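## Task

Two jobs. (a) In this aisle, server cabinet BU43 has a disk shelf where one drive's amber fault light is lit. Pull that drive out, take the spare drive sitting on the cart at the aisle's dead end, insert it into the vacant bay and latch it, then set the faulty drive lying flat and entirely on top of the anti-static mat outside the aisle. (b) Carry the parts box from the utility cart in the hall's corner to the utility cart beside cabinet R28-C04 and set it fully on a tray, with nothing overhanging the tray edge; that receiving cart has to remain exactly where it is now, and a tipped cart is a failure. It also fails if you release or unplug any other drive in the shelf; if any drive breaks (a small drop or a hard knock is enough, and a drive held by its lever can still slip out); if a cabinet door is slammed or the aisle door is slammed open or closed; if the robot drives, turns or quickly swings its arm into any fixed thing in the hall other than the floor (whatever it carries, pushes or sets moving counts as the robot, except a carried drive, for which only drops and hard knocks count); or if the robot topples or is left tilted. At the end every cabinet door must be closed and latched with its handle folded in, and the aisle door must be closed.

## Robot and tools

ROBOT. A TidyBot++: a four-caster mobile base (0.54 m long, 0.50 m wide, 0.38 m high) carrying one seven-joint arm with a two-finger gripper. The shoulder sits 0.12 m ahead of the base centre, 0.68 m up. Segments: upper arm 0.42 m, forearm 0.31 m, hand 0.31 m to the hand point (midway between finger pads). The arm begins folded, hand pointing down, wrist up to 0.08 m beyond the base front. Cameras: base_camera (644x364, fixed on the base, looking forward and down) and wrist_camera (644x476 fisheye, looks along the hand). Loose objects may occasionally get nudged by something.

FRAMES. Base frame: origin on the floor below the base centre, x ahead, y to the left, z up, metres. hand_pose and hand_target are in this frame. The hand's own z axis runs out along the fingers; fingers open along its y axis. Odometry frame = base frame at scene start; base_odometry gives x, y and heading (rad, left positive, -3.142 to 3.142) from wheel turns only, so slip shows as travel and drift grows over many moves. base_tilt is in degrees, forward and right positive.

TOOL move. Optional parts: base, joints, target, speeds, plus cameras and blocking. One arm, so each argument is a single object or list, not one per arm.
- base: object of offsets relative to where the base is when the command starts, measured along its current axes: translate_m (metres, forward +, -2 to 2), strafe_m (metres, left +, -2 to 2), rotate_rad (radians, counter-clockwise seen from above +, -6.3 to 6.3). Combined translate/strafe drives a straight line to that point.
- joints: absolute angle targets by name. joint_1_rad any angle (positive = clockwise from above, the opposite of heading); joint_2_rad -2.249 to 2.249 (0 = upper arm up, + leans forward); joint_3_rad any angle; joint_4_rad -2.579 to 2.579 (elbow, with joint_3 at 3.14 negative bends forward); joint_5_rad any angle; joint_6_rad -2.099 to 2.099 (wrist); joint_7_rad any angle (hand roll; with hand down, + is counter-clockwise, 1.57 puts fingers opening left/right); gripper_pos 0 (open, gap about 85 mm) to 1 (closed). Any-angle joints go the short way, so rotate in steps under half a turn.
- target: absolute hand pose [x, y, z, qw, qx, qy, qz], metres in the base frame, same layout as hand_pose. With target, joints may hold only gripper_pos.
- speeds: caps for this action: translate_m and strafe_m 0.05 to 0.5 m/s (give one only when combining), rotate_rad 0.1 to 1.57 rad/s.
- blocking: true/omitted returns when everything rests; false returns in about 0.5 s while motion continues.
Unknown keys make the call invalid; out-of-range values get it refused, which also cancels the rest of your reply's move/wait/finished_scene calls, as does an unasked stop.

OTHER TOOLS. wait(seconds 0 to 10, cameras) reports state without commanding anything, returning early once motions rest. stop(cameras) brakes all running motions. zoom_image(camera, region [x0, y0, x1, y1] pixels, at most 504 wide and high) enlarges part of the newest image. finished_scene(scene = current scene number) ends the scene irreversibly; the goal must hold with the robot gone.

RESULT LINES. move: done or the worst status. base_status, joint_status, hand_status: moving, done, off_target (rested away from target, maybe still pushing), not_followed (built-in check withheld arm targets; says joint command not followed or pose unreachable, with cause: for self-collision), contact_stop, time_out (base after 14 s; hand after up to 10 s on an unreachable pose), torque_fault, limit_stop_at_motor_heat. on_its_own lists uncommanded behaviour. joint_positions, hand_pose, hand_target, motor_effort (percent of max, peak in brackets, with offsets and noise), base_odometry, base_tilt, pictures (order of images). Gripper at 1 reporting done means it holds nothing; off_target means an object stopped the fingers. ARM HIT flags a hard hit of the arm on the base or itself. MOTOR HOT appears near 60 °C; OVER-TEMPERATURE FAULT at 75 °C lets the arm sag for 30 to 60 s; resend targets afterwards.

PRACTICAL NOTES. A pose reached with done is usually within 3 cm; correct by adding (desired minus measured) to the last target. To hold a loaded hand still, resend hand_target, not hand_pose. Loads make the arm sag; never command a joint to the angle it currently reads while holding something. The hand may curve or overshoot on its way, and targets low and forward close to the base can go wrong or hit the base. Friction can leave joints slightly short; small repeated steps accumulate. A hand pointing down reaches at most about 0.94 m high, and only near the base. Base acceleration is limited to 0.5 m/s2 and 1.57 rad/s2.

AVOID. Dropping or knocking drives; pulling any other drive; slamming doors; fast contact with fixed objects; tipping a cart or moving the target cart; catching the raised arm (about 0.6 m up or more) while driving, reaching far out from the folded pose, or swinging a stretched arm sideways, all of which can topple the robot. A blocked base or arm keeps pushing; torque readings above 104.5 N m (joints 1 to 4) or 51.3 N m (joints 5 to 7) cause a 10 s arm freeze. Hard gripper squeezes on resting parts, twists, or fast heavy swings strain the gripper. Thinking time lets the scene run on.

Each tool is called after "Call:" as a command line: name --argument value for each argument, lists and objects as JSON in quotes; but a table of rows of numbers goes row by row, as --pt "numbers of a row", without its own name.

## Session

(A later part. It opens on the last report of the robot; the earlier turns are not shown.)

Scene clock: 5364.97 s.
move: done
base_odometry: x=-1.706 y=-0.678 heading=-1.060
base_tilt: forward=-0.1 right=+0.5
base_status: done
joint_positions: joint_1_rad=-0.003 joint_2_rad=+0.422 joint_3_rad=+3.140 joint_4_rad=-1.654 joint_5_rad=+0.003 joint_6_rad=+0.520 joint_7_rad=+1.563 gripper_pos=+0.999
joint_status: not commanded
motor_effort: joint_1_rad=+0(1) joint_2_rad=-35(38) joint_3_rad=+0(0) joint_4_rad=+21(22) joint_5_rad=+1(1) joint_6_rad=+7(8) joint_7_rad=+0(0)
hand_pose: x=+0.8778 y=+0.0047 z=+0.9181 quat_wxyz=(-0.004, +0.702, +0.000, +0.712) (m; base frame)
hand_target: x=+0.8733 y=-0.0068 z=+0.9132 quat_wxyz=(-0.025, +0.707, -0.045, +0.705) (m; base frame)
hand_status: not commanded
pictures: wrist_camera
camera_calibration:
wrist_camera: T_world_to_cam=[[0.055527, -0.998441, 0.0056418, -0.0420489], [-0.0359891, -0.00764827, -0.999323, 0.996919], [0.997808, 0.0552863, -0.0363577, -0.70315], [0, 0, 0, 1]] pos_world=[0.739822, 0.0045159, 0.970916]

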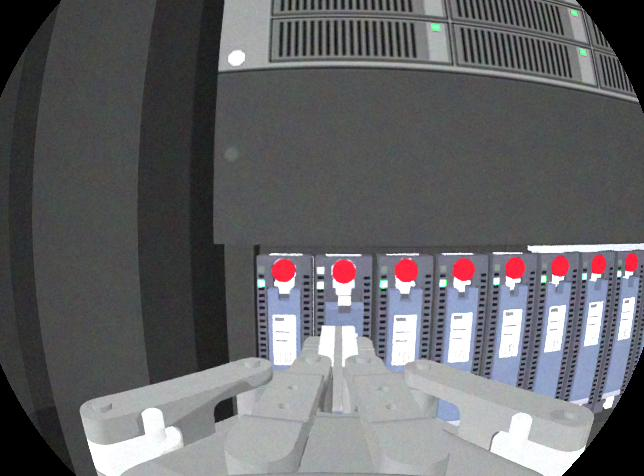

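Call:
move --base '{"translate_m": 0.007}' --speeds '{"translate_m": 0.05}' --cameras '["wrist_camera"]'

Call:
zoom_image --camera "wrist_camera" --region '[230, 220, 450, 440]'

Scene clock: 5374.00 s.
move: done
base_odometry: x=-1.703 y=-0.684 heading=-1.060
base_tilt: forward=+0.0 right=+0.5
base_status: done
joint_positions: joint_1_rad=-0.003 joint_2_rad=+0.422 joint_3_rad=+3.140 joint_4_rad=-1.654 joint_5_rad=+0.003 joint_6_rad=+0.520 joint_7_rad=+1.563 gripper_pos=+0.999
joint_status: not commanded
motor_effort: joint_1_rad=+0(1) joint_2_rad=-34(35) joint_3_rad=+0(1) joint_4_rad=+20(22) joint_5_rad=+1(1) joint_6_rad=+7(8) joint_7_rad=+0(0)
hand_pose: x=+0.8776 y=+0.0047 z=+0.9181 quat_wxyz=(-0.004, +0.702, +0.000, +0.712) (m; base frame)
hand_target: x=+0.8733 y=-0.0068 z=+0.9132 quat_wxyz=(-0.025, +0.707, -0.045, +0.705) (m; base frame)
hand_status: not commanded
pictures: wrist_camera
camera_calibration:
wrist_camera: T_world_to_cam=[[0.0555274, -0.998441, 0.00563625, -0.0420327], [-0.0360891, -0.00764827, -0.999319, 0.996982], [0.997805, 0.0552862, -0.0364576, -0.70285], [0, 0, 0, 1]] pos_world=[0.739622, 0.00451591, 0.970916]

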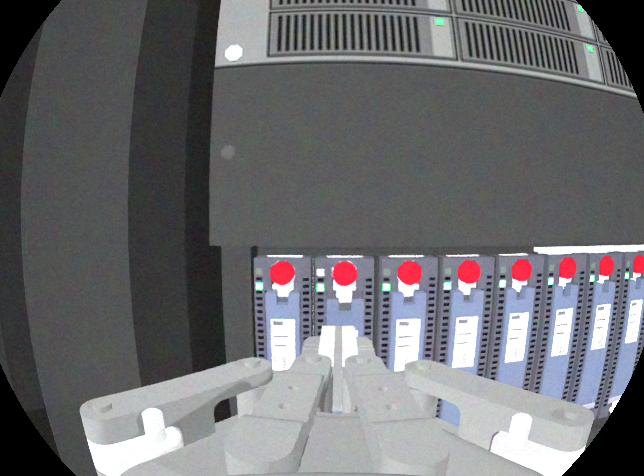

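Scaled by 2.291.

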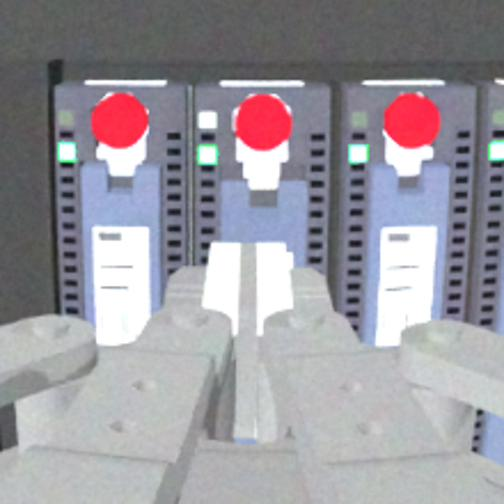

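Call:
move --base '{"translate_m": 0.006}' --speeds '{"translate_m": 0.05}' --cameras '["wrist_camera"]'

Call:
zoom_image --camera "wrist_camera" --region '[230, 220, 450, 440]'

Scene clock: 5380.57 s.
move: done
base_odometry: x=-1.700 y=-0.690 heading=-1.060
base_tilt: forward=-0.1 right=+0.5
base_status: done
joint_positions: joint_1_rad=-0.003 joint_2_rad=+0.421 joint_3_rad=+3.140 joint_4_rad=-1.655 joint_5_rad=+0.003 joint_6_rad=+0.520 joint_7_rad=+1.563 gripper_pos=+0.999
joint_status: not commanded
motor_effort: joint_1_rad=+0(2) joint_2_rad=-35(36) joint_3_rad=+0(1) joint_4_rad=+21(23) joint_5_rad=+1(2) joint_6_rad=+7(8) joint_7_rad=+0(1)
hand_pose: x=+0.8772 y=+0.0047 z=+0.9188 quat_wxyz=(-0.004, +0.702, +0.000, +0.713) (m; base frame)
hand_target: x=+0.8733 y=-0.0068 z=+0.9132 quat_wxyz=(-0.025, +0.707, -0.045, +0.705) (m; base frame)
hand_status: not commanded
pictures: wrist_camera
camera_calibration:
wrist_camera: T_world_to_cam=[[0.0555242, -0.998441, 0.00568063, -0.0420498], [-0.0352887, -0.00764822, -0.999348, 0.997099], [0.997834, 0.0552875, -0.0356583, -0.703126], [0, 0, 0, 1]] pos_world=[0.739124, 0.0045159, 0.971615]

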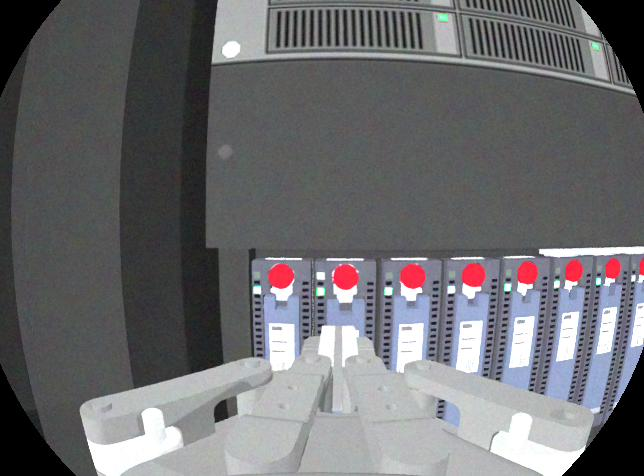

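Scaled by 2.291.

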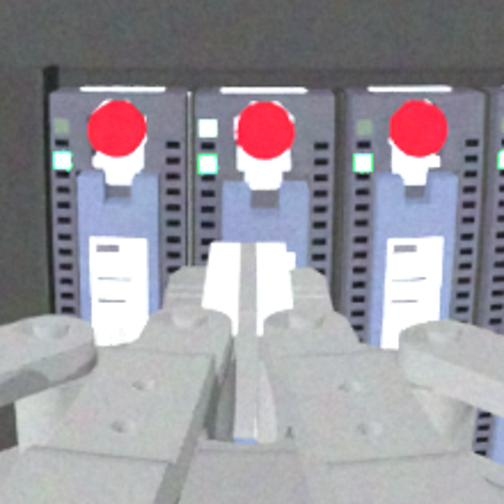

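Call:
move --base '{"translate_m": 0.007}' --speeds '{"translate_m": 0.05}' --cameras '["wrist_camera"]'

Call:
zoom_image --camera "wrist_camera" --region '[230, 220, 450, 440]'

Scene clock: 5388.37 s.
move: done
base_odometry: x=-1.696 y=-0.696 heading=-1.060
base_tilt: forward=-0.1 right=+0.5
base_status: done
joint_positions: joint_1_rad=-0.003 joint_2_rad=+0.419 joint_3_rad=+3.140 joint_4_rad=-1.656 joint_5_rad=+0.003 joint_6_rad=+0.520 joint_7_rad=+1.563 gripper_pos=+0.999
joint_status: not commanded
motor_effort: joint_1_rad=+0(2) joint_2_rad=-35(36) joint_3_rad=+0(1) joint_4_rad=+21(24) joint_5_rad=+1(2) joint_6_rad=+8(9) joint_7_rad=+0(1)
hand_pose: x=+0.8766 y=+0.0046 z=+0.9196 quat_wxyz=(-0.004, +0.701, +0.000, +0.713) (m; base frame)
hand_target: x=+0.8733 y=-0.0068 z=+0.9132 quat_wxyz=(-0.025, +0.707, -0.045, +0.705) (m; base frame)
hand_status: not commanded
pictures: wrist_camera
camera_calibration:
wrist_camera: T_world_to_cam=[[0.0554155, -0.998447, 0.00572794, -0.0419862], [-0.0344862, -0.00764731, -0.999376, 0.997211], [0.997868, 0.0551834, -0.0348564, -0.703309], [0, 0, 0, 1]] pos_world=[0.738526, 0.00451601, 0.972314]

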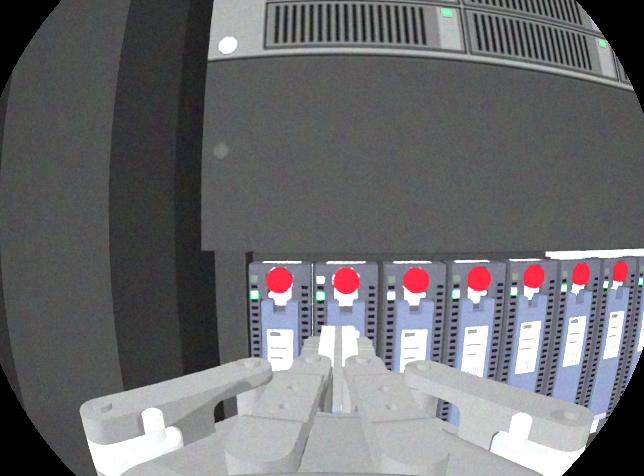

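Scaled by 2.291.

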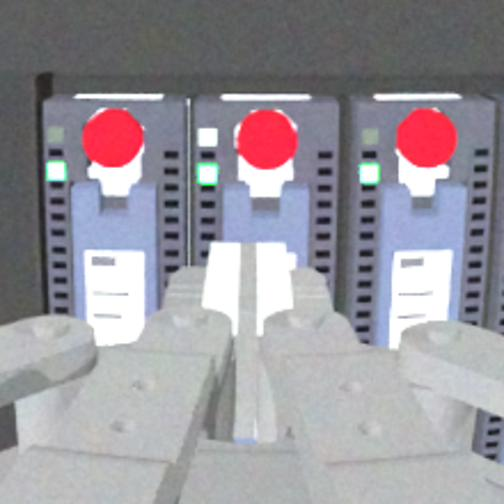

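Call:
move --base '{"translate_m": 0.008}' --speeds '{"translate_m": 0.05}' --cameras '["wrist_camera"]'

Call:
zoom_image --camera "wrist_camera" --region '[230, 220, 450, 440]'

Scene clock: 5396.70 s.
move: done
base_odometry: x=-1.692 y=-0.703 heading=-1.059
base_tilt: forward=+0.0 right=+0.5
base_status: done
joint_positions: joint_1_rad=-0.003 joint_2_rad=+0.402 joint_3_rad=+3.140 joint_4_rad=-1.677 joint_5_rad=+0.003 joint_6_rad=+0.520 joint_7_rad=+1.563 gripper_pos=+0.999
joint_status: not commanded
motor_effort: joint_1_rad=-2(2) joint_2_rad=-30(36) joint_3_rad=+0(1) joint_4_rad=+24(28) joint_5_rad=+1(2) joint_6_rad=+8(9) joint_7_rad=+0(0)
hand_pose: x=+0.8693 y=+0.0045 z=+0.9199 quat_wxyz=(-0.004, +0.703, +0.000, +0.711) (m; base frame)
hand_target: x=+0.8733 y=-0.0068 z=+0.9132 quat_wxyz=(-0.025, +0.707, -0.045, +0.705) (m; base frame)
hand_status: not commanded
pictures: wrist_camera
camera_calibration:
wrist_camera: T_world_to_cam=[[0.0553441, -0.998452, 0.00549261, -0.0415211], [-0.038795, -0.00764723, -0.999218, 1.00087], [0.997713, 0.0550878, -0.0391582, -0.69197], [0, 0, 0, 1]] pos_world=[0.731514, 0.0043161, 0.973219]

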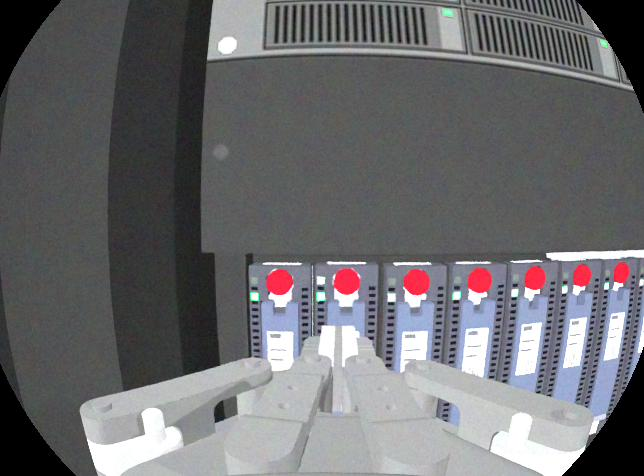

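Scaled by 2.291.

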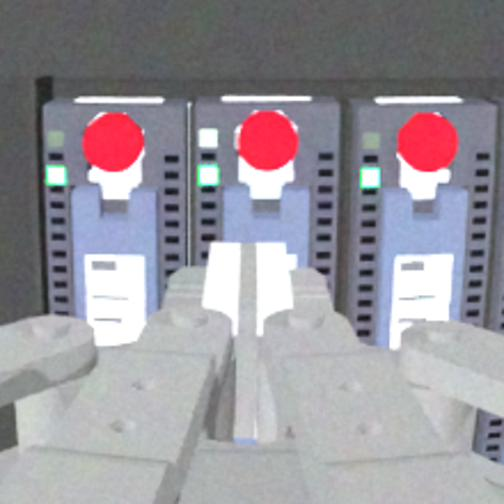

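Call:
move --base '{"translate_m": 0.01}' --speeds '{"translate_m": 0.05}' --cameras '[]'

Call:
move --base '{"translate_m": -0.1}' --speeds '{"translate_m": 0.08}' --cameras '["wrist_camera"]'

Call:
zoom_image --camera "wrist_camera" --region '[230, 220, 450, 440]'

Scene clock: 5403.47 s.
move: done
base_odometry: x=-1.687 y=-0.711 heading=-1.059
base_tilt: forward=-0.1 right=+0.5
base_status: done
joint_positions: joint_1_rad=-0.002 joint_2_rad=+0.380 joint_3_rad=+3.140 joint_4_rad=-1.705 joint_5_rad=+0.003 joint_6_rad=+0.520 joint_7_rad=+1.563 gripper_pos=+0.999
joint_status: not commanded
motor_effort: joint_1_rad=-1(4) joint_2_rad=-28(31) joint_3_rad=+0(2) joint_4_rad=+28(31) joint_5_rad=+1(2) joint_6_rad=+9(9) joint_7_rad=+0(0)
hand_pose: x=+0.8601 y=+0.0042 z=+0.9200 quat_wxyz=(-0.004, +0.705, +0.000, +0.709) (m; base frame)
hand_target: x=+0.8733 y=-0.0068 z=+0.9132 quat_wxyz=(-0.025, +0.707, -0.045, +0.705) (m; base frame)
hand_status: not commanded
pictures: none
No camera images: "cameras" was empty.

Scene clock: 5405.23 s.
move: done
base_odometry: x=-1.736 y=-0.623 heading=-1.059
base_tilt: forward=-0.1 right=+0.5
base_status: done
joint_positions: joint_1_rad=-0.002 joint_2_rad=+0.410 joint_3_rad=+3.140 joint_4_rad=-1.668 joint_5_rad=+0.003 joint_6_rad=+0.520 joint_7_rad=+1.563 gripper_pos=+0.999
joint_status: not commanded
motor_effort: joint_1_rad=-1(2) joint_2_rad=-35(37) joint_3_rad=+0(2) joint_4_rad=+20(27) joint_5_rad=+1(1) joint_6_rad=+8(8) joint_7_rad=+0(1)
hand_pose: x=+0.8728 y=+0.0042 z=+0.9186 quat_wxyz=(-0.004, +0.703, +0.000, +0.711) (m; base frame)
hand_target: x=+0.8733 y=-0.0068 z=+0.9132 quat_wxyz=(-0.025, +0.707, -0.045, +0.705) (m; base frame)
hand_status: not commanded
pictures: wrist_camera
camera_calibration:
wrist_camera: T_world_to_cam=[[0.0549391, -0.998474, 0.00551658, -0.0416265], [-0.0385948, -0.00764434, -0.999226, 0.999462], [0.997744, 0.0546837, -0.0389559, -0.695623], [0, 0, 0, 1]] pos_world=[0.734915, 0.0041165, 0.971819]

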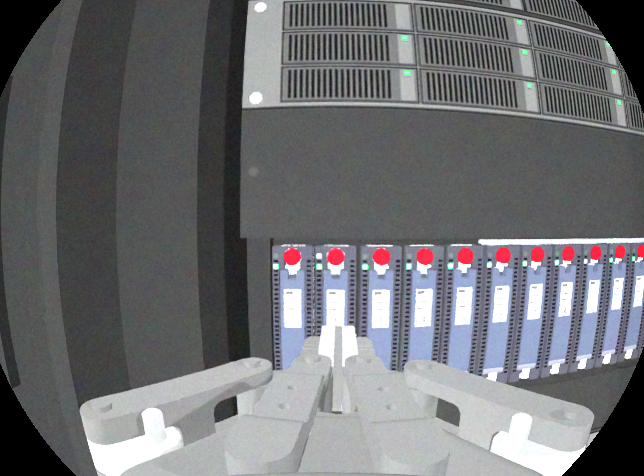

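Scaled by 2.291.

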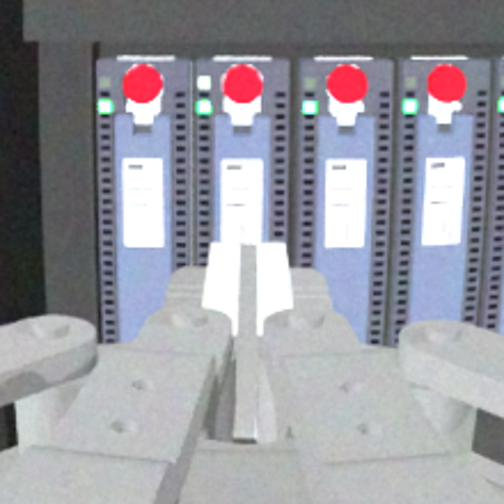

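Call:
move --base '{"translate_m": -0.17}' --speeds '{"translate_m": 0.15}' --cameras '[]'

Call:
move --joints '{"joint_1_rad": 0.0, "joint_2_rad": -0.33, "joint_3_rad": 3.14, "joint_4_rad": -2.4, "joint_5_rad": 0.0, "joint_6_rad": 0.5, "joint_7_rad": 1.57}' --cameras '["wrist_camera", "base_camera"]'

Scene clock: 5468.47 s.
move: done
base_odometry: x=-1.819 y=-0.475 heading=-1.059
base_tilt: forward=-0.1 right=+0.6
base_status: done
joint_positions: joint_1_rad=-0.002 joint_2_rad=+0.412 joint_3_rad=+3.140 joint_4_rad=-1.668 joint_5_rad=+0.003 joint_6_rad=+0.520 joint_7_rad=+1.563 gripper_pos=+0.999
joint_status: not commanded
motor_effort: joint_1_rad=+0(1) joint_2_rad=-35(37) joint_3_rad=+0(1) joint_4_rad=+20(21) joint_5_rad=+1(1) joint_6_rad=+7(8) joint_7_rad=+0(1)
hand_pose: x=+0.8733 y=+0.0042 z=+0.9171 quat_wxyz=(-0.004, +0.703, +0.000, +0.711) (m; base frame)
hand_target: x=+0.8733 y=-0.0068 z=+0.9132 quat_wxyz=(-0.025, +0.707, -0.045, +0.705) (m; base frame)
hand_status: not commanded
pictures: none
No camera images: "cameras" was empty.

Scene clock: 5470.50 s.
move: done
base_odometry: x=-1.819 y=-0.475 heading=-1.059
base_tilt: forward=-0.1 right=+0.6
base_status: not commanded
joint_positions: joint_1_rad=-0.002 joint_2_rad=-0.306 joint_3_rad=+3.140 joint_4_rad=-2.379 joint_5_rad=+0.003 joint_6_rad=+0.520 joint_7_rad=+1.563 gripper_pos=+0.999
joint_status: all done
motor_effort: joint_1_rad=-1(1) joint_2_rad=-9(38) joint_3_rad=+0(1) joint_4_rad=+21(22) joint_5_rad=+1(2) joint_6_rad=+8(9) joint_7_rad=+0(1)
hand_pose: x=+0.5789 y=+0.0034 z=+0.9375 quat_wxyz=(-0.003, +0.701, +0.000, +0.714) (m; base frame)
hand_target: x=+0.5699 y=+0.0021 z=+0.9296 quat_wxyz=(-0.001, +0.707, +0.000, +0.707) (m; base frame)
hand_status: not commanded
pictures: base_camera, wrist_camera
camera_calibration:
wrist_camera: T_world_to_cam=[[0.054929, -0.998468, 0.00665002, -0.027383], [-0.0324429, -0.00844127, -0.999438, 1.00368], [0.997963, 0.0546824, -0.0328569, -0.407496], [0, 0, 0, 1]] pos_world=[0.440733, 0.00341418, 0.989912]

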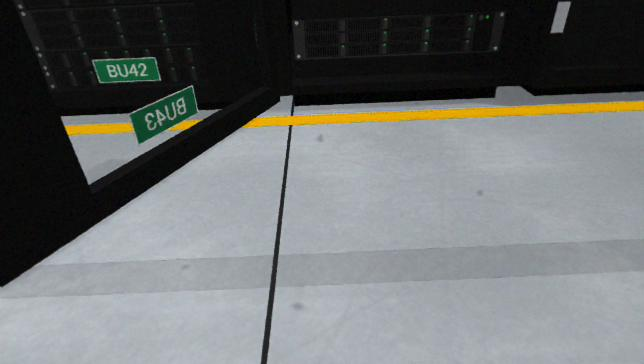

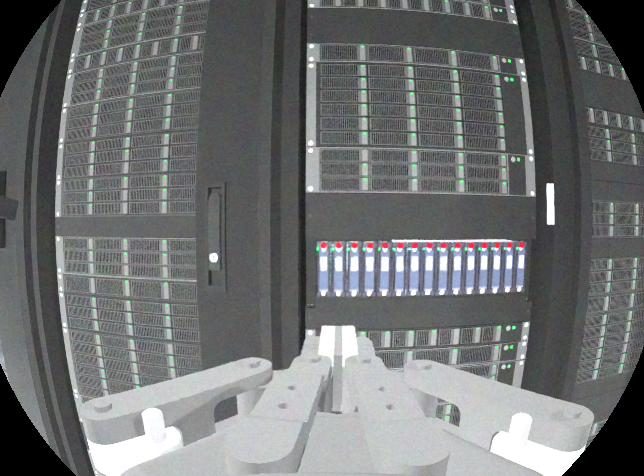

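Call:
move

Scene clock: 5502.90 s.
base_odometry: x=-1.819 y=-0.475 heading=-1.059
base_tilt: forward=-0.1 right=+0.6
base_status: not commanded
joint_positions: joint_1_rad=-0.002 joint_2_rad=-0.306 joint_3_rad=+3.140 joint_4_rad=-2.379 joint_5_rad=+0.003 joint_6_rad=+0.520 joint_7_rad=+1.563 gripper_pos=+0.999
joint_status: all done
motor_effort: joint_1_rad=+0(1) joint_2_rad=-9(38) joint_3_rad=+0(1) joint_4_rad=+20(22) joint_5_rad=+1(2) joint_6_rad=+8(9) joint_7_rad=+0(1)
hand_pose: x=+0.5789 y=+0.0034 z=+0.9375 quat_wxyz=(-0.003, +0.701, +0.000, +0.714) (m; base frame)
hand_target: x=+0.5699 y=+0.0021 z=+0.9296 quat_wxyz=(-0.001, +0.707, +0.000, +0.707) (m; base frame)
hand_status: not commanded
pictures: base_camera, wrist_camera
camera_calibration:
wrist_camera: T_world_to_cam=[[0.054929, -0.998468, 0.00665002, -0.027383], [-0.0324429, -0.00844127, -0.999438, 1.00368], [0.997963, 0.0546824, -0.0328569, -0.407496], [0, 0, 0, 1]] pos_world=[0.440733, 0.00341418, 0.989912]

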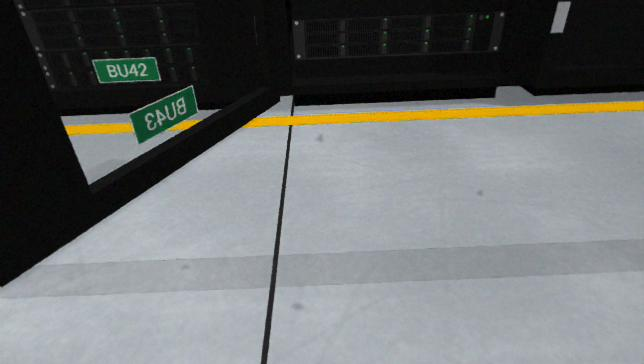

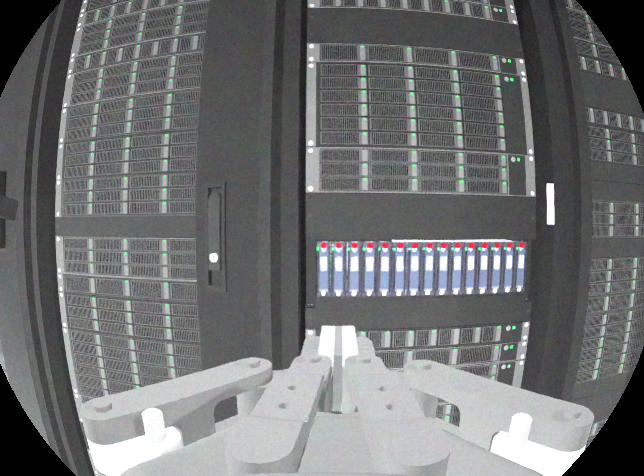

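Call:
zoom_image --camera "wrist_camera" --region '[300, 220, 540, 320]'

Call:
zoom_image --camera "wrist_camera" --region '[190, 170, 250, 300]'

Scaled by 2.100.

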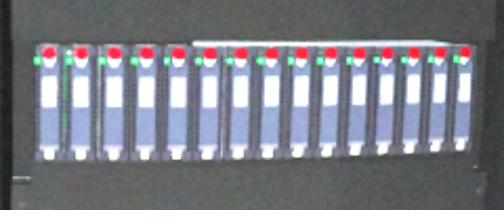

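Scaled by 3.877.

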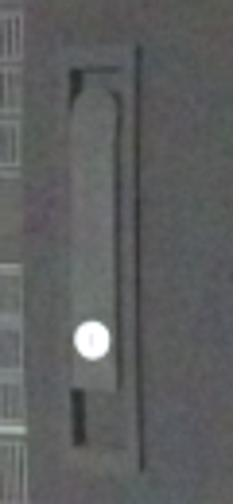

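Call:
move --base '{"translate_m": 0.06}' --speeds '{"translate_m": 0.1}' --cameras '[]'

Call:
move --base '{"rotate_rad": -1.571}' --speeds '{"rotate_rad": 0.5}'

Scene clock: 5525.17 s.
move: done
base_odometry: x=-1.790 y=-0.527 heading=-1.060
base_tilt: forward=-0.1 right=+0.5
base_status: done
joint_positions: joint_1_rad=-0.002 joint_2_rad=-0.314 joint_3_rad=+3.140 joint_4_rad=-2.381 joint_5_rad=+0.003 joint_6_rad=+0.520 joint_7_rad=+1.563 gripper_pos=+0.999
joint_status: not commanded
motor_effort: joint_1_rad=+0(1) joint_2_rad=-9(12) joint_3_rad=+0(1) joint_4_rad=+21(21) joint_5_rad=+1(1) joint_6_rad=+8(8) joint_7_rad=+0(1)
hand_pose: x=+0.5766 y=+0.0034 z=+0.9402 quat_wxyz=(-0.003, +0.698, +0.000, +0.716) (m; base frame)
hand_target: x=+0.5699 y=+0.0021 z=+0.9296 quat_wxyz=(-0.001, +0.707, +0.000, +0.707) (m; base frame)
hand_status: not commanded
pictures: none
No camera images: "cameras" was empty.

Scene clock: 5528.93 s.
move: done
base_odometry: x=-1.790 y=-0.527 heading=-2.630
base_tilt: forward=-0.1 right=+0.5
base_status: done
joint_positions: joint_1_rad=-0.002 joint_2_rad=-0.314 joint_3_rad=+3.140 joint_4_rad=-2.381 joint_5_rad=+0.003 joint_6_rad=+0.520 joint_7_rad=+1.563 gripper_pos=+0.999
joint_status: not commanded
motor_effort: joint_1_rad=-1(2) joint_2_rad=-9(10) joint_3_rad=+0(2) joint_4_rad=+20(21) joint_5_rad=+1(1) joint_6_rad=+7(8) joint_7_rad=+0(1)
hand_pose: x=+0.5766 y=+0.0034 z=+0.9402 quat_wxyz=(-0.003, +0.698, +0.000, +0.716) (m; base frame)
hand_target: x=+0.5699 y=+0.0021 z=+0.9296 quat_wxyz=(-0.001, +0.707, +0.000, +0.707) (m; base frame)
hand_status: not commanded
pictures: base_camera, wrist_camera
camera_calibration:
wrist_camera: T_world_to_cam=[[0.0548821, -0.998468, 0.00700156, -0.0275812], [-0.0260325, -0.00844059, -0.999625, 1.00277], [0.998153, 0.0546793, -0.0264559, -0.411292], [0, 0, 0, 1]] pos_world=[0.438151, 0.00341418, 0.991705]

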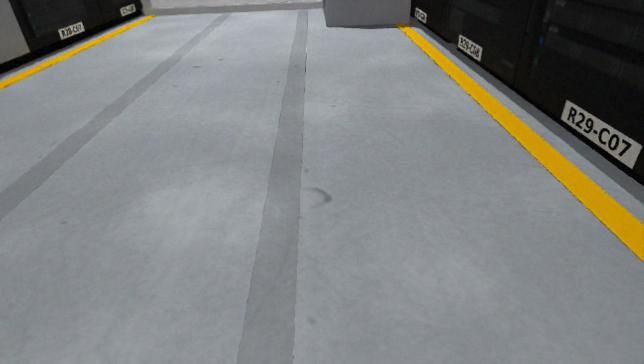

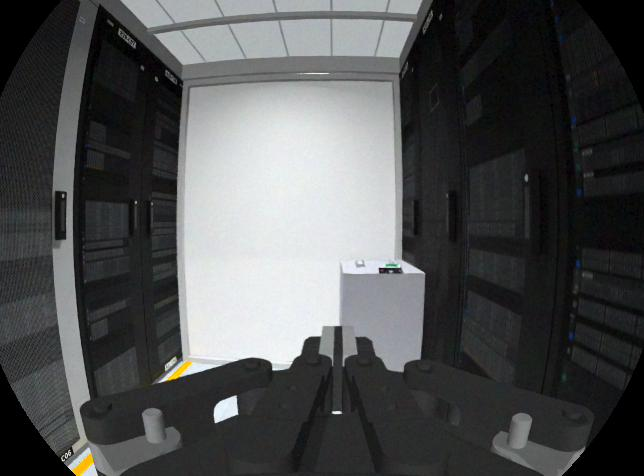

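Call:
zoom_image --camera "base_camera" --region '[390, 20, 520, 140]'

Call:
zoom_image --camera "base_camera" --region '[520, 140, 644, 270]'

Scaled by 3.877.

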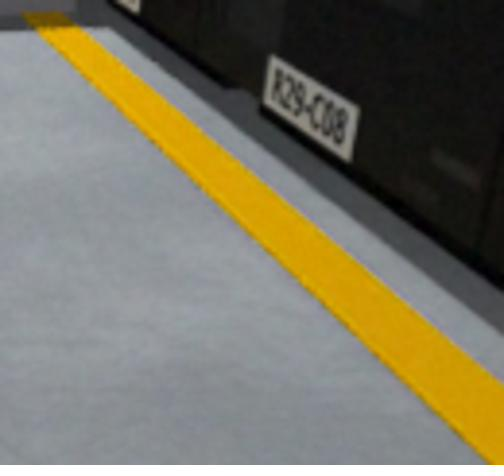

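Scaled by 3.877.

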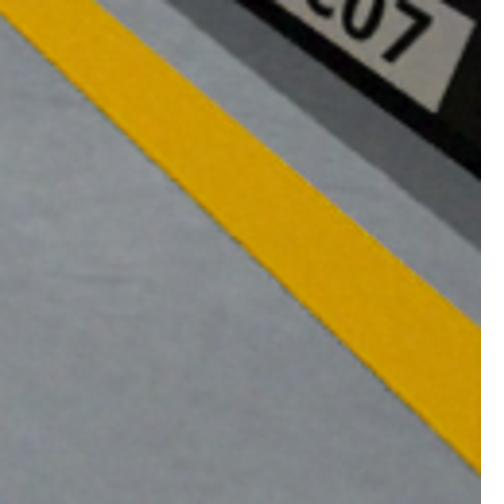

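Call:
move --base '{"translate_m": -1.25}' --speeds '{"translate_m": 0.25}'

Scene clock: 5557.93 s.
move: done
base_odometry: x=-0.699 y=+0.084 heading=-2.631
base_tilt: forward=-0.1 right=+0.5
base_status: done
joint_positions: joint_1_rad=-0.002 joint_2_rad=-0.318 joint_3_rad=+3.140 joint_4_rad=-2.381 joint_5_rad=+0.003 joint_6_rad=+0.520 joint_7_rad=+1.563 gripper_pos=+0.999
joint_status: not commanded
motor_effort: joint_1_rad=+0(2) joint_2_rad=-9(13) joint_3_rad=+0(1) joint_4_rad=+20(21) joint_5_rad=+1(1) joint_6_rad=+7(8) joint_7_rad=+0(1)
hand_pose: x=+0.5755 y=+0.0034 z=+0.9416 quat_wxyz=(-0.003, +0.697, +0.000, +0.717) (m; base frame)
hand_target: x=+0.5699 y=+0.0021 z=+0.9296 quat_wxyz=(-0.001, +0.707, +0.000, +0.707) (m; base frame)
hand_status: not commanded
pictures: base_camera, wrist_camera
camera_calibration:
wrist_camera: T_world_to_cam=[[0.0548627, -0.998468, 0.00718279, -0.0276833], [-0.0228285, -0.00844603, -0.999704, 1.00241], [0.998233, 0.0546825, -0.0232569, -0.413088], [0, 0, 0, 1]] pos_world=[0.43676, 0.00341416, 0.992702]

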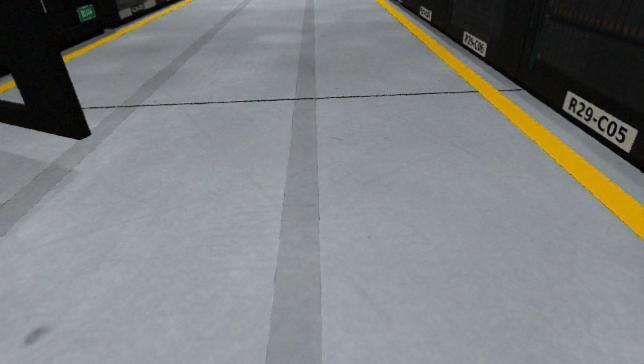

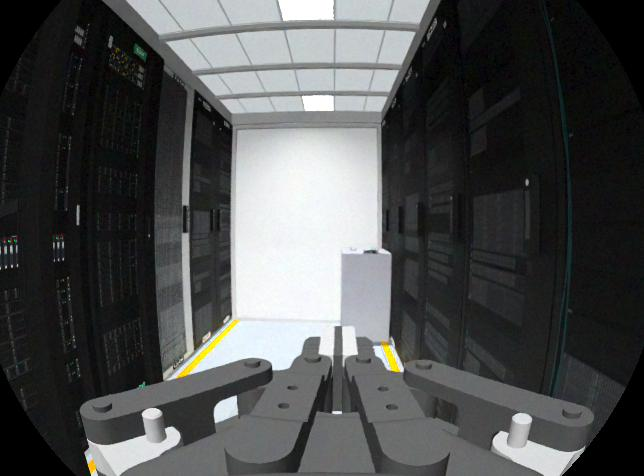

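Call:
move --base '{"strafe_m": 0.57}' --speeds '{"strafe_m": 0.2}' --joints '{"joint_1_rad": 0.0, "joint_2_rad": 0.398, "joint_3_rad": 3.142, "joint_4_rad": -2.212, "joint_5_rad": 0.0, "joint_6_rad": 1.039, "joint_7_rad": 1.571, "gripper_pos": 1.0}'

Scene clock: 5618.60 s.
move: done
base_odometry: x=-0.420 y=-0.413 heading=-2.631
base_tilt: forward=-0.1 right=+0.5
base_status: done
joint_positions: joint_1_rad=-0.003 joint_2_rad=+0.385 joint_3_rad=+3.140 joint_4_rad=-2.232 joint_5_rad=+0.003 joint_6_rad=+0.974 joint_7_rad=+1.563 gripper_pos=+0.999
joint_status: all done
motor_effort: joint_1_rad=+0(3) joint_2_rad=-28(30) joint_3_rad=+0(3) joint_4_rad=+14(22) joint_5_rad=+1(2) joint_6_rad=+7(9) joint_7_rad=+0(1)
hand_pose: x=+0.7449 y=+0.0046 z=+0.7767 quat_wxyz=(-0.005, +0.733, +0.000, +0.681) (m; base frame)
hand_target: x=+0.7527 y=+0.0011 z=+0.7986 quat_wxyz=(+0.000, +0.707, +0.000, +0.707) (m; base frame)
hand_status: not commanded
pictures: base_camera, wrist_camera
camera_calibration:
wrist_camera: T_world_to_cam=[[0.0568405, -0.998383, 0.000100559, -0.0305658], [-0.124013, -0.00716029, -0.992255, 0.91094], [0.990651, 0.0563878, -0.124219, -0.502059], [0, 0, 0, 1]] pos_world=[0.612071, 0.00431626, 0.841523]

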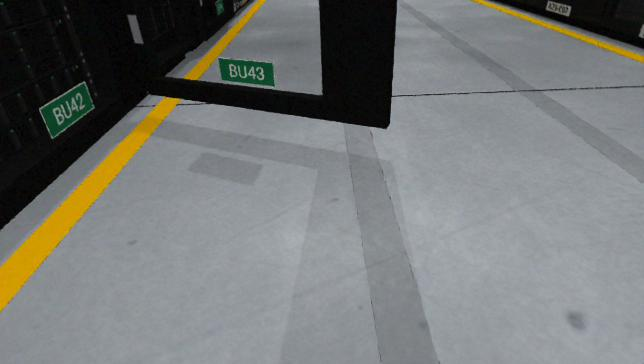

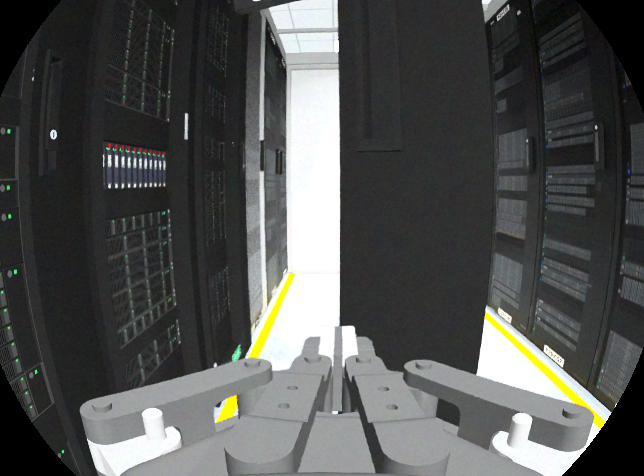

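Call:
move --base '{"strafe_m": -0.06}' --speeds '{"strafe_m": 0.1}' --cameras '[]'

Call:
move --base '{"translate_m": 0.12}' --speeds '{"translate_m": 0.1}'

Scene clock: 5649.33 s.
move: done
base_odometry: x=-0.450 y=-0.361 heading=-2.631
base_tilt: forward=-0.1 right=+0.5
base_status: done
joint_positions: joint_1_rad=+0.000 joint_2_rad=+0.385 joint_3_rad=+3.140 joint_4_rad=-2.232 joint_5_rad=+0.003 joint_6_rad=+0.974 joint_7_rad=+1.563 gripper_pos=+0.999
joint_status: not commanded
motor_effort: joint_1_rad=-1(3) joint_2_rad=-28(29) joint_3_rad=+0(2) joint_4_rad=+14(14) joint_5_rad=+1(1) joint_6_rad=+7(8) joint_7_rad=+0(1)
hand_pose: x=+0.7449 y=+0.0026 z=+0.7769 quat_wxyz=(-0.003, +0.732, -0.001, +0.681) (m; base frame)
hand_target: x=+0.7527 y=+0.0011 z=+0.7986 quat_wxyz=(+0.000, +0.707, +0.000, +0.707) (m; base frame)
hand_status: not commanded
pictures: none
No camera images: "cameras" was empty.

Scene clock: 5651.07 s.
move: done
base_odometry: x=-0.555 y=-0.419 heading=-2.630
base_tilt: forward=-0.1 right=+0.5
base_status: done
joint_positions: joint_1_rad=+0.000 joint_2_rad=+0.389 joint_3_rad=+3.140 joint_4_rad=-2.227 joint_5_rad=+0.003 joint_6_rad=+0.976 joint_7_rad=+1.563 gripper_pos=+0.999
joint_status: not commanded
motor_effort: joint_1_rad=+0(2) joint_2_rad=-28(30) joint_3_rad=+0(1) joint_4_rad=+14(15) joint_5_rad=+1(1) joint_6_rad=+7(8) joint_7_rad=+0(1)
hand_pose: x=+0.7469 y=+0.0026 z=+0.7778 quat_wxyz=(-0.003, +0.731, -0.001, +0.682) (m; base frame)
hand_target: x=+0.7527 y=+0.0011 z=+0.7986 quat_wxyz=(+0.000, +0.707, +0.000, +0.707) (m; base frame)
hand_status: not commanded
pictures: base_camera, wrist_camera
camera_calibration:
wrist_camera: T_world_to_cam=[[0.053717, -0.998556, 0.000288907, -0.0305027], [-0.119841, -0.00673404, -0.99277, 0.909616], [0.991339, 0.053294, -0.12003, -0.507633], [0, 0, 0, 1]] pos_world=[0.613884, 0.00272052, 0.842117]

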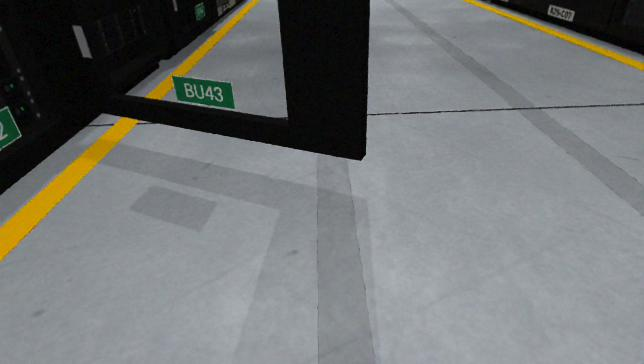

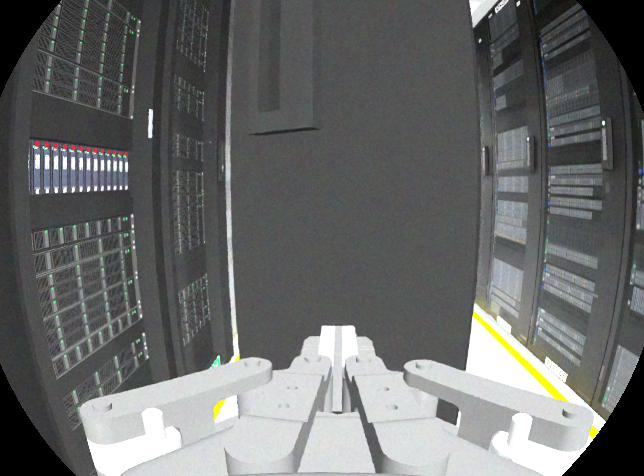

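Call:
move --base '{"translate_m": 0.12}' --speeds '{"translate_m": 0.06}' --cameras '["wrist_camera"]'

Scene clock: 5657.10 s.
move: done
base_odometry: x=-0.660 y=-0.478 heading=-2.630
base_tilt: forward=-0.1 right=+0.6
base_status: done
joint_positions: joint_1_rad=+0.000 joint_2_rad=+0.390 joint_3_rad=+3.140 joint_4_rad=-2.225 joint_5_rad=+0.003 joint_6_rad=+0.977 joint_7_rad=+1.563 gripper_pos=+0.999
joint_status: not commanded
motor_effort: joint_1_rad=-1(1) joint_2_rad=-29(30) joint_3_rad=+0(1) joint_4_rad=+14(20) joint_5_rad=+1(1) joint_6_rad=+8(8) joint_7_rad=+0(1)
hand_pose: x=+0.7476 y=+0.0026 z=+0.7782 quat_wxyz=(-0.003, +0.731, -0.001, +0.683) (m; base frame)
hand_target: x=+0.7527 y=+0.0011 z=+0.7986 quat_wxyz=(+0.000, +0.707, +0.000, +0.707) (m; base frame)
hand_status: not commanded
pictures: wrist_camera
camera_calibration:
wrist_camera: T_world_to_cam=[[0.053716, -0.998556, 0.000380896, -0.0306067], [-0.118139, -0.00673389, -0.992974, 0.908899], [0.991543, 0.0532936, -0.11833, -0.509679], [0, 0, 0, 1]] pos_world=[0.614389, 0.00272052, 0.842215]

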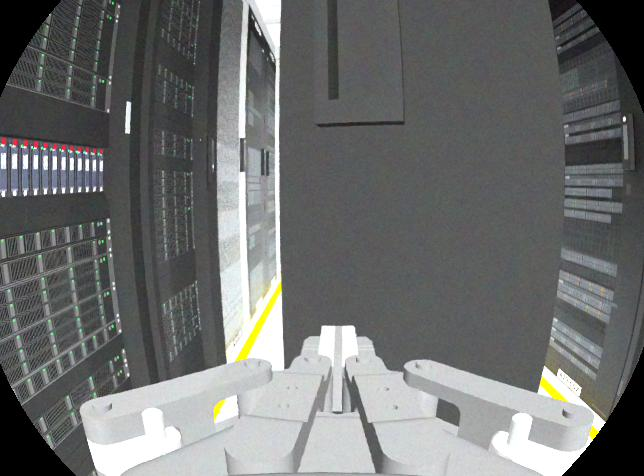

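Call:
move --base '{"translate_m": 0.15}' --speeds '{"translate_m": 0.06}' --cameras '["wrist_camera"]'

Call:
move --base '{"translate_m": 0.12}' --speeds '{"translate_m": 0.06}'

Scene clock: 5664.47 s.
move: done
base_odometry: x=-0.790 y=-0.552 heading=-2.630
base_tilt: forward=+0.0 right=+0.5
base_status: done
joint_positions: joint_1_rad=+0.000 joint_2_rad=+0.391 joint_3_rad=+3.140 joint_4_rad=-2.224 joint_5_rad=+0.003 joint_6_rad=+0.979 joint_7_rad=+1.563 gripper_pos=+0.999
joint_status: not commanded
motor_effort: joint_1_rad=+0(2) joint_2_rad=-28(31) joint_3_rad=+0(1) joint_4_rad=+14(20) joint_5_rad=+1(2) joint_6_rad=+7(8) joint_7_rad=+0(0)
hand_pose: x=+0.7479 y=+0.0026 z=+0.7784 quat_wxyz=(-0.003, +0.730, -0.001, +0.683) (m; base frame)
hand_target: x=+0.7527 y=+0.0011 z=+0.7986 quat_wxyz=(+0.000, +0.707, +0.000, +0.707) (m; base frame)
hand_status: not commanded
pictures: wrist_camera
camera_calibration:
wrist_camera: T_world_to_cam=[[0.0537129, -0.998556, 0.00045647, -0.0306849], [-0.116733, -0.00673313, -0.993141, 0.908309], [0.99171, 0.0532912, -0.116926, -0.511254], [0, 0, 0, 1]] pos_world=[0.614693, 0.00272052, 0.842313]

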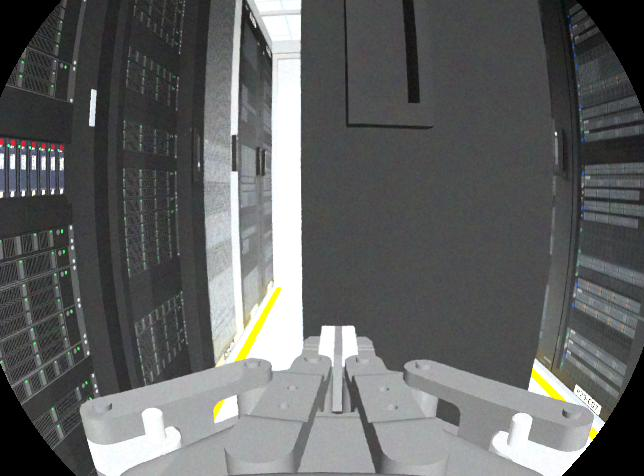

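Scene clock: 5666.97 s.
move: done
base_odometry: x=-0.895 y=-0.611 heading=-2.630
base_tilt: forward=-0.1 right=+0.5
base_status: done
joint_positions: joint_1_rad=+0.000 joint_2_rad=+0.392 joint_3_rad=+3.140 joint_4_rad=-2.223 joint_5_rad=+0.003 joint_6_rad=+0.980 joint_7_rad=+1.563 gripper_pos=+0.999
joint_status: not commanded
motor_effort: joint_1_rad=+0(1) joint_2_rad=-28(30) joint_3_rad=+0(1) joint_4_rad=+14(19) joint_5_rad=+1(1) joint_6_rad=+8(8) joint_7_rad=+0(1)
hand_pose: x=+0.7483 y=+0.0026 z=+0.7787 quat_wxyz=(-0.003, +0.730, -0.001, +0.684) (m; base frame)
hand_target: x=+0.7527 y=+0.0011 z=+0.7986 quat_wxyz=(+0.000, +0.707, +0.000, +0.707) (m; base frame)
hand_status: not commanded
pictures: base_camera, wrist_camera
camera_calibration:
wrist_camera: T_world_to_cam=[[0.0537152, -0.998556, 0.000532086, -0.0307664], [-0.115338, -0.00673364, -0.993304, 0.907721], [0.991873, 0.0532942, -0.115533, -0.512818], [0, 0, 0, 1]] pos_world=[0.614997, 0.00272052, 0.842411]

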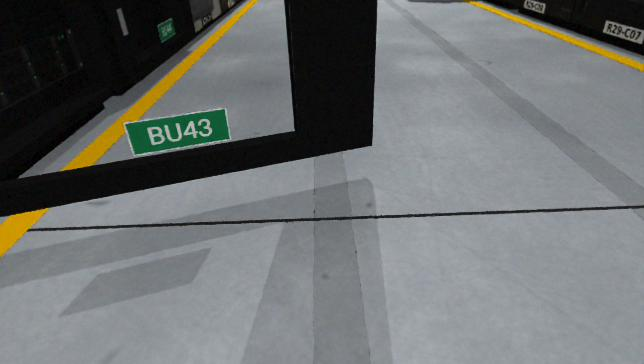

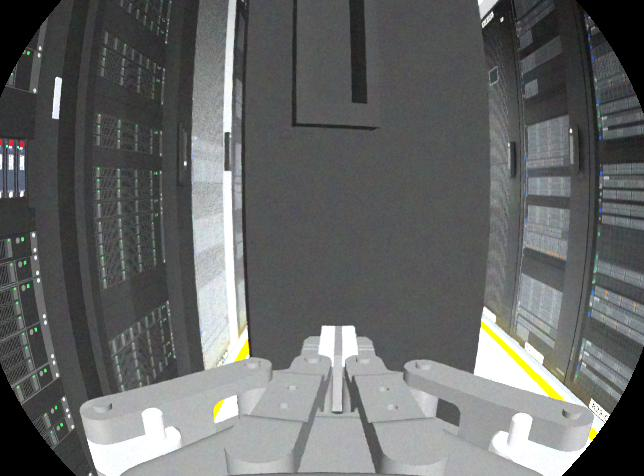

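Call:
move --base '{"translate_m": 0.16}' --speeds '{"translate_m": 0.06}'

Scene clock: 5714.63 s.
move: done
base_odometry: x=-1.035 y=-0.690 heading=-2.630
base_tilt: forward=-0.1 right=+0.5
base_status: done
joint_positions: joint_1_rad=+0.000 joint_2_rad=+0.393 joint_3_rad=+3.140 joint_4_rad=-2.223 joint_5_rad=+0.003 joint_6_rad=+0.981 joint_7_rad=+1.563 gripper_pos=+0.999
joint_status: not commanded
motor_effort: joint_1_rad=+0(1) joint_2_rad=-28(31) joint_3_rad=+0(1) joint_4_rad=+14(20) joint_5_rad=+1(1) joint_6_rad=+8(8) joint_7_rad=+0(1)
hand_pose: x=+0.7486 y=+0.0026 z=+0.7787 quat_wxyz=(-0.003, +0.729, -0.001, +0.684) (m; base frame)
hand_target: x=+0.7527 y=+0.0011 z=+0.7986 quat_wxyz=(+0.000, +0.707, +0.000, +0.707) (m; base frame)
hand_status: not commanded
pictures: base_camera, wrist_camera
camera_calibration:
wrist_camera: T_world_to_cam=[[0.0537141, -0.998556, 0.000575461, -0.030813], [-0.114536, -0.00673356, -0.993396, 0.907228], [0.991966, 0.0532935, -0.114732, -0.513762], [0, 0, 0, 1]] pos_world=[0.615199, 0.00272052, 0.84231]

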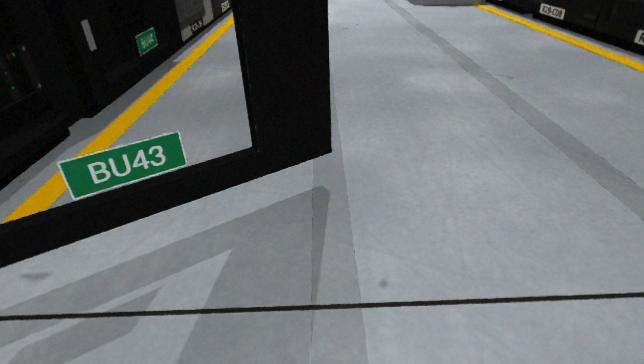

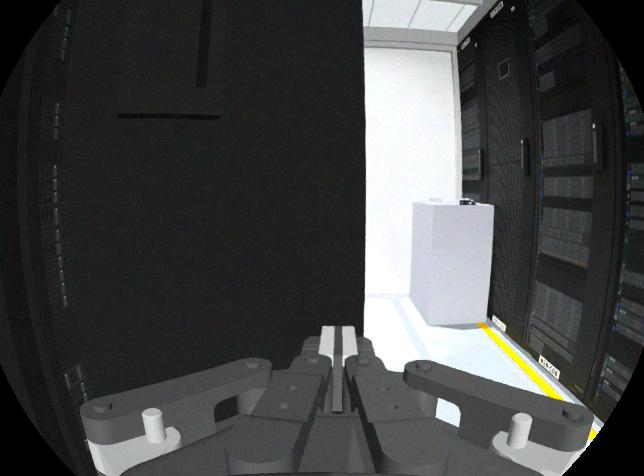

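Call:
move --base '{"translate_m": -0.1}' --speeds '{"translate_m": 0.15}' --cameras '[]'

Call:
move --base '{"strafe_m": -0.5}' --speeds '{"strafe_m": 0.2}' --joints '{"joint_2_rad": 0.1, "joint_4_rad": -2.4, "joint_6_rad": 0.93}' --cameras '["base_camera"]'

Call:
move --base '{"rotate_rad": 0.785}' --speeds '{"rotate_rad": 0.4}'

Scene clock: 5729.07 s.
move: done
base_odometry: x=-0.948 y=-0.641 heading=-2.630
base_tilt: forward=-0.1 right=+0.5
base_status: done
joint_positions: joint_1_rad=+0.000 joint_2_rad=+0.394 joint_3_rad=+3.140 joint_4_rad=-2.222 joint_5_rad=+0.003 joint_6_rad=+0.981 joint_7_rad=+1.563 gripper_pos=+0.999
joint_status: not commanded
motor_effort: joint_1_rad=-1(1) joint_2_rad=-28(31) joint_3_rad=+0(1) joint_4_rad=+14(15) joint_5_rad=+1(1) joint_6_rad=+8(8) joint_7_rad=+0(0)
hand_pose: x=+0.7490 y=+0.0026 z=+0.7783 quat_wxyz=(-0.003, +0.729, -0.001, +0.684) (m; base frame)
hand_target: x=+0.7527 y=+0.0011 z=+0.7986 quat_wxyz=(+0.000, +0.707, +0.000, +0.707) (m; base frame)
hand_status: not commanded
pictures: none
No camera images: "cameras" was empty.

Scene clock: 5732.30 s.
move: done
base_odometry: x=-1.193 y=-0.204 heading=-2.630
base_tilt: forward=-0.1 right=+0.5
base_status: done
joint_positions: joint_1_rad=-0.001 joint_2_rad=+0.122 joint_3_rad=+3.140 joint_4_rad=-2.377 joint_5_rad=+0.003 joint_6_rad=+0.981 joint_7_rad=+1.563 gripper_pos=+0.999
joint_status: all done
motor_effort: joint_1_rad=+0(2) joint_2_rad=-20(31) joint_3_rad=+0(2) joint_4_rad=+16(16) joint_5_rad=+1(2) joint_6_rad=+7(9) joint_7_rad=+0(1)
hand_pose: x=+0.6693 y=+0.0034 z=+0.8644 quat_wxyz=(-0.004, +0.688, +0.000, +0.726) (m; base frame)
hand_target: x=+0.6604 y=+0.0011 z=+0.8489 quat_wxyz=(+0.000, +0.707, +0.000, +0.707) (m; base frame)
hand_status: not commanded
pictures: base_camera

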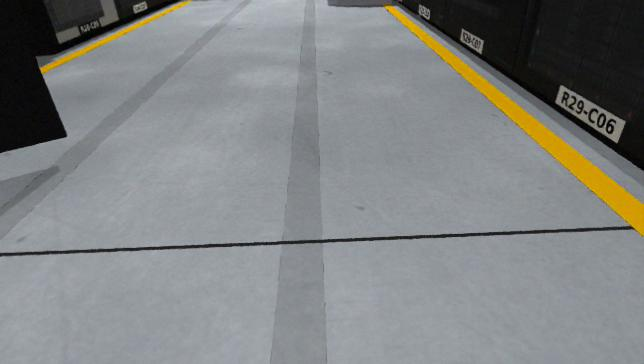

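Scene clock: 5734.80 s.
move: done
base_odometry: x=-1.193 y=-0.204 heading=-1.845
base_tilt: forward=-0.1 right=+0.5
base_status: done
joint_positions: joint_1_rad=-0.001 joint_2_rad=+0.122 joint_3_rad=+3.140 joint_4_rad=-2.377 joint_5_rad=+0.003 joint_6_rad=+0.981 joint_7_rad=+1.563 gripper_pos=+0.999
joint_status: not commanded
motor_effort: joint_1_rad=+0(3) joint_2_rad=-20(21) joint_3_rad=+0(2) joint_4_rad=+16(16) joint_5_rad=+1(2) joint_6_rad=+7(8) joint_7_rad=+0(1)
hand_pose: x=+0.6693 y=+0.0034 z=+0.8644 quat_wxyz=(-0.004, +0.688, +0.000, +0.726) (m; base frame)
hand_target: x=+0.6604 y=+0.0011 z=+0.8489 quat_wxyz=(+0.000, +0.707, +0.000, +0.707) (m; base frame)
hand_status: not commanded
pictures: base_camera, wrist_camera
camera_calibration:
wrist_camera: T_world_to_cam=[[0.0546807, -0.998479, 0.00703782, -0.0320545], [0.0019251, -0.00694293, -0.999974, 0.910958], [0.998502, 0.0546928, 0.00154253, -0.530228], [0, 0, 0, 1]] pos_world=[0.529432, 0.00331854, 0.911978]

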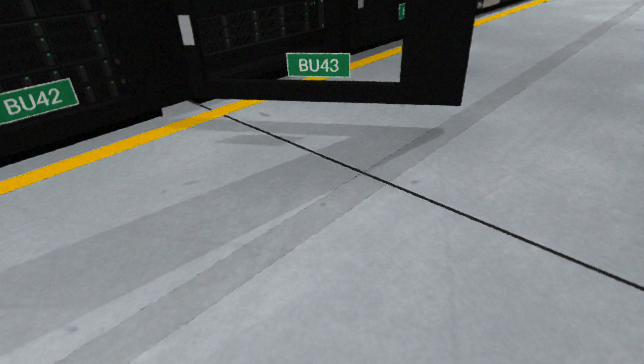

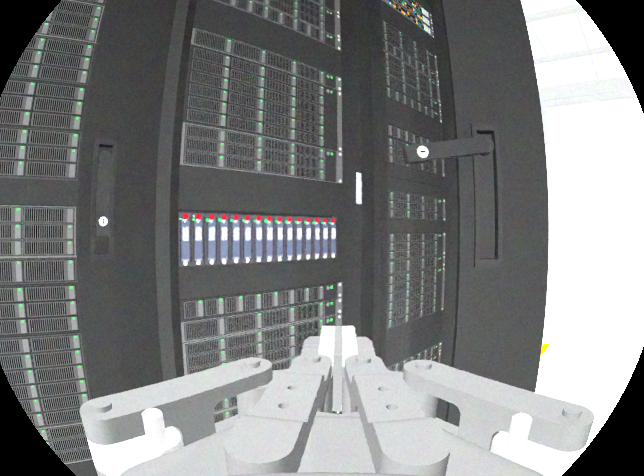

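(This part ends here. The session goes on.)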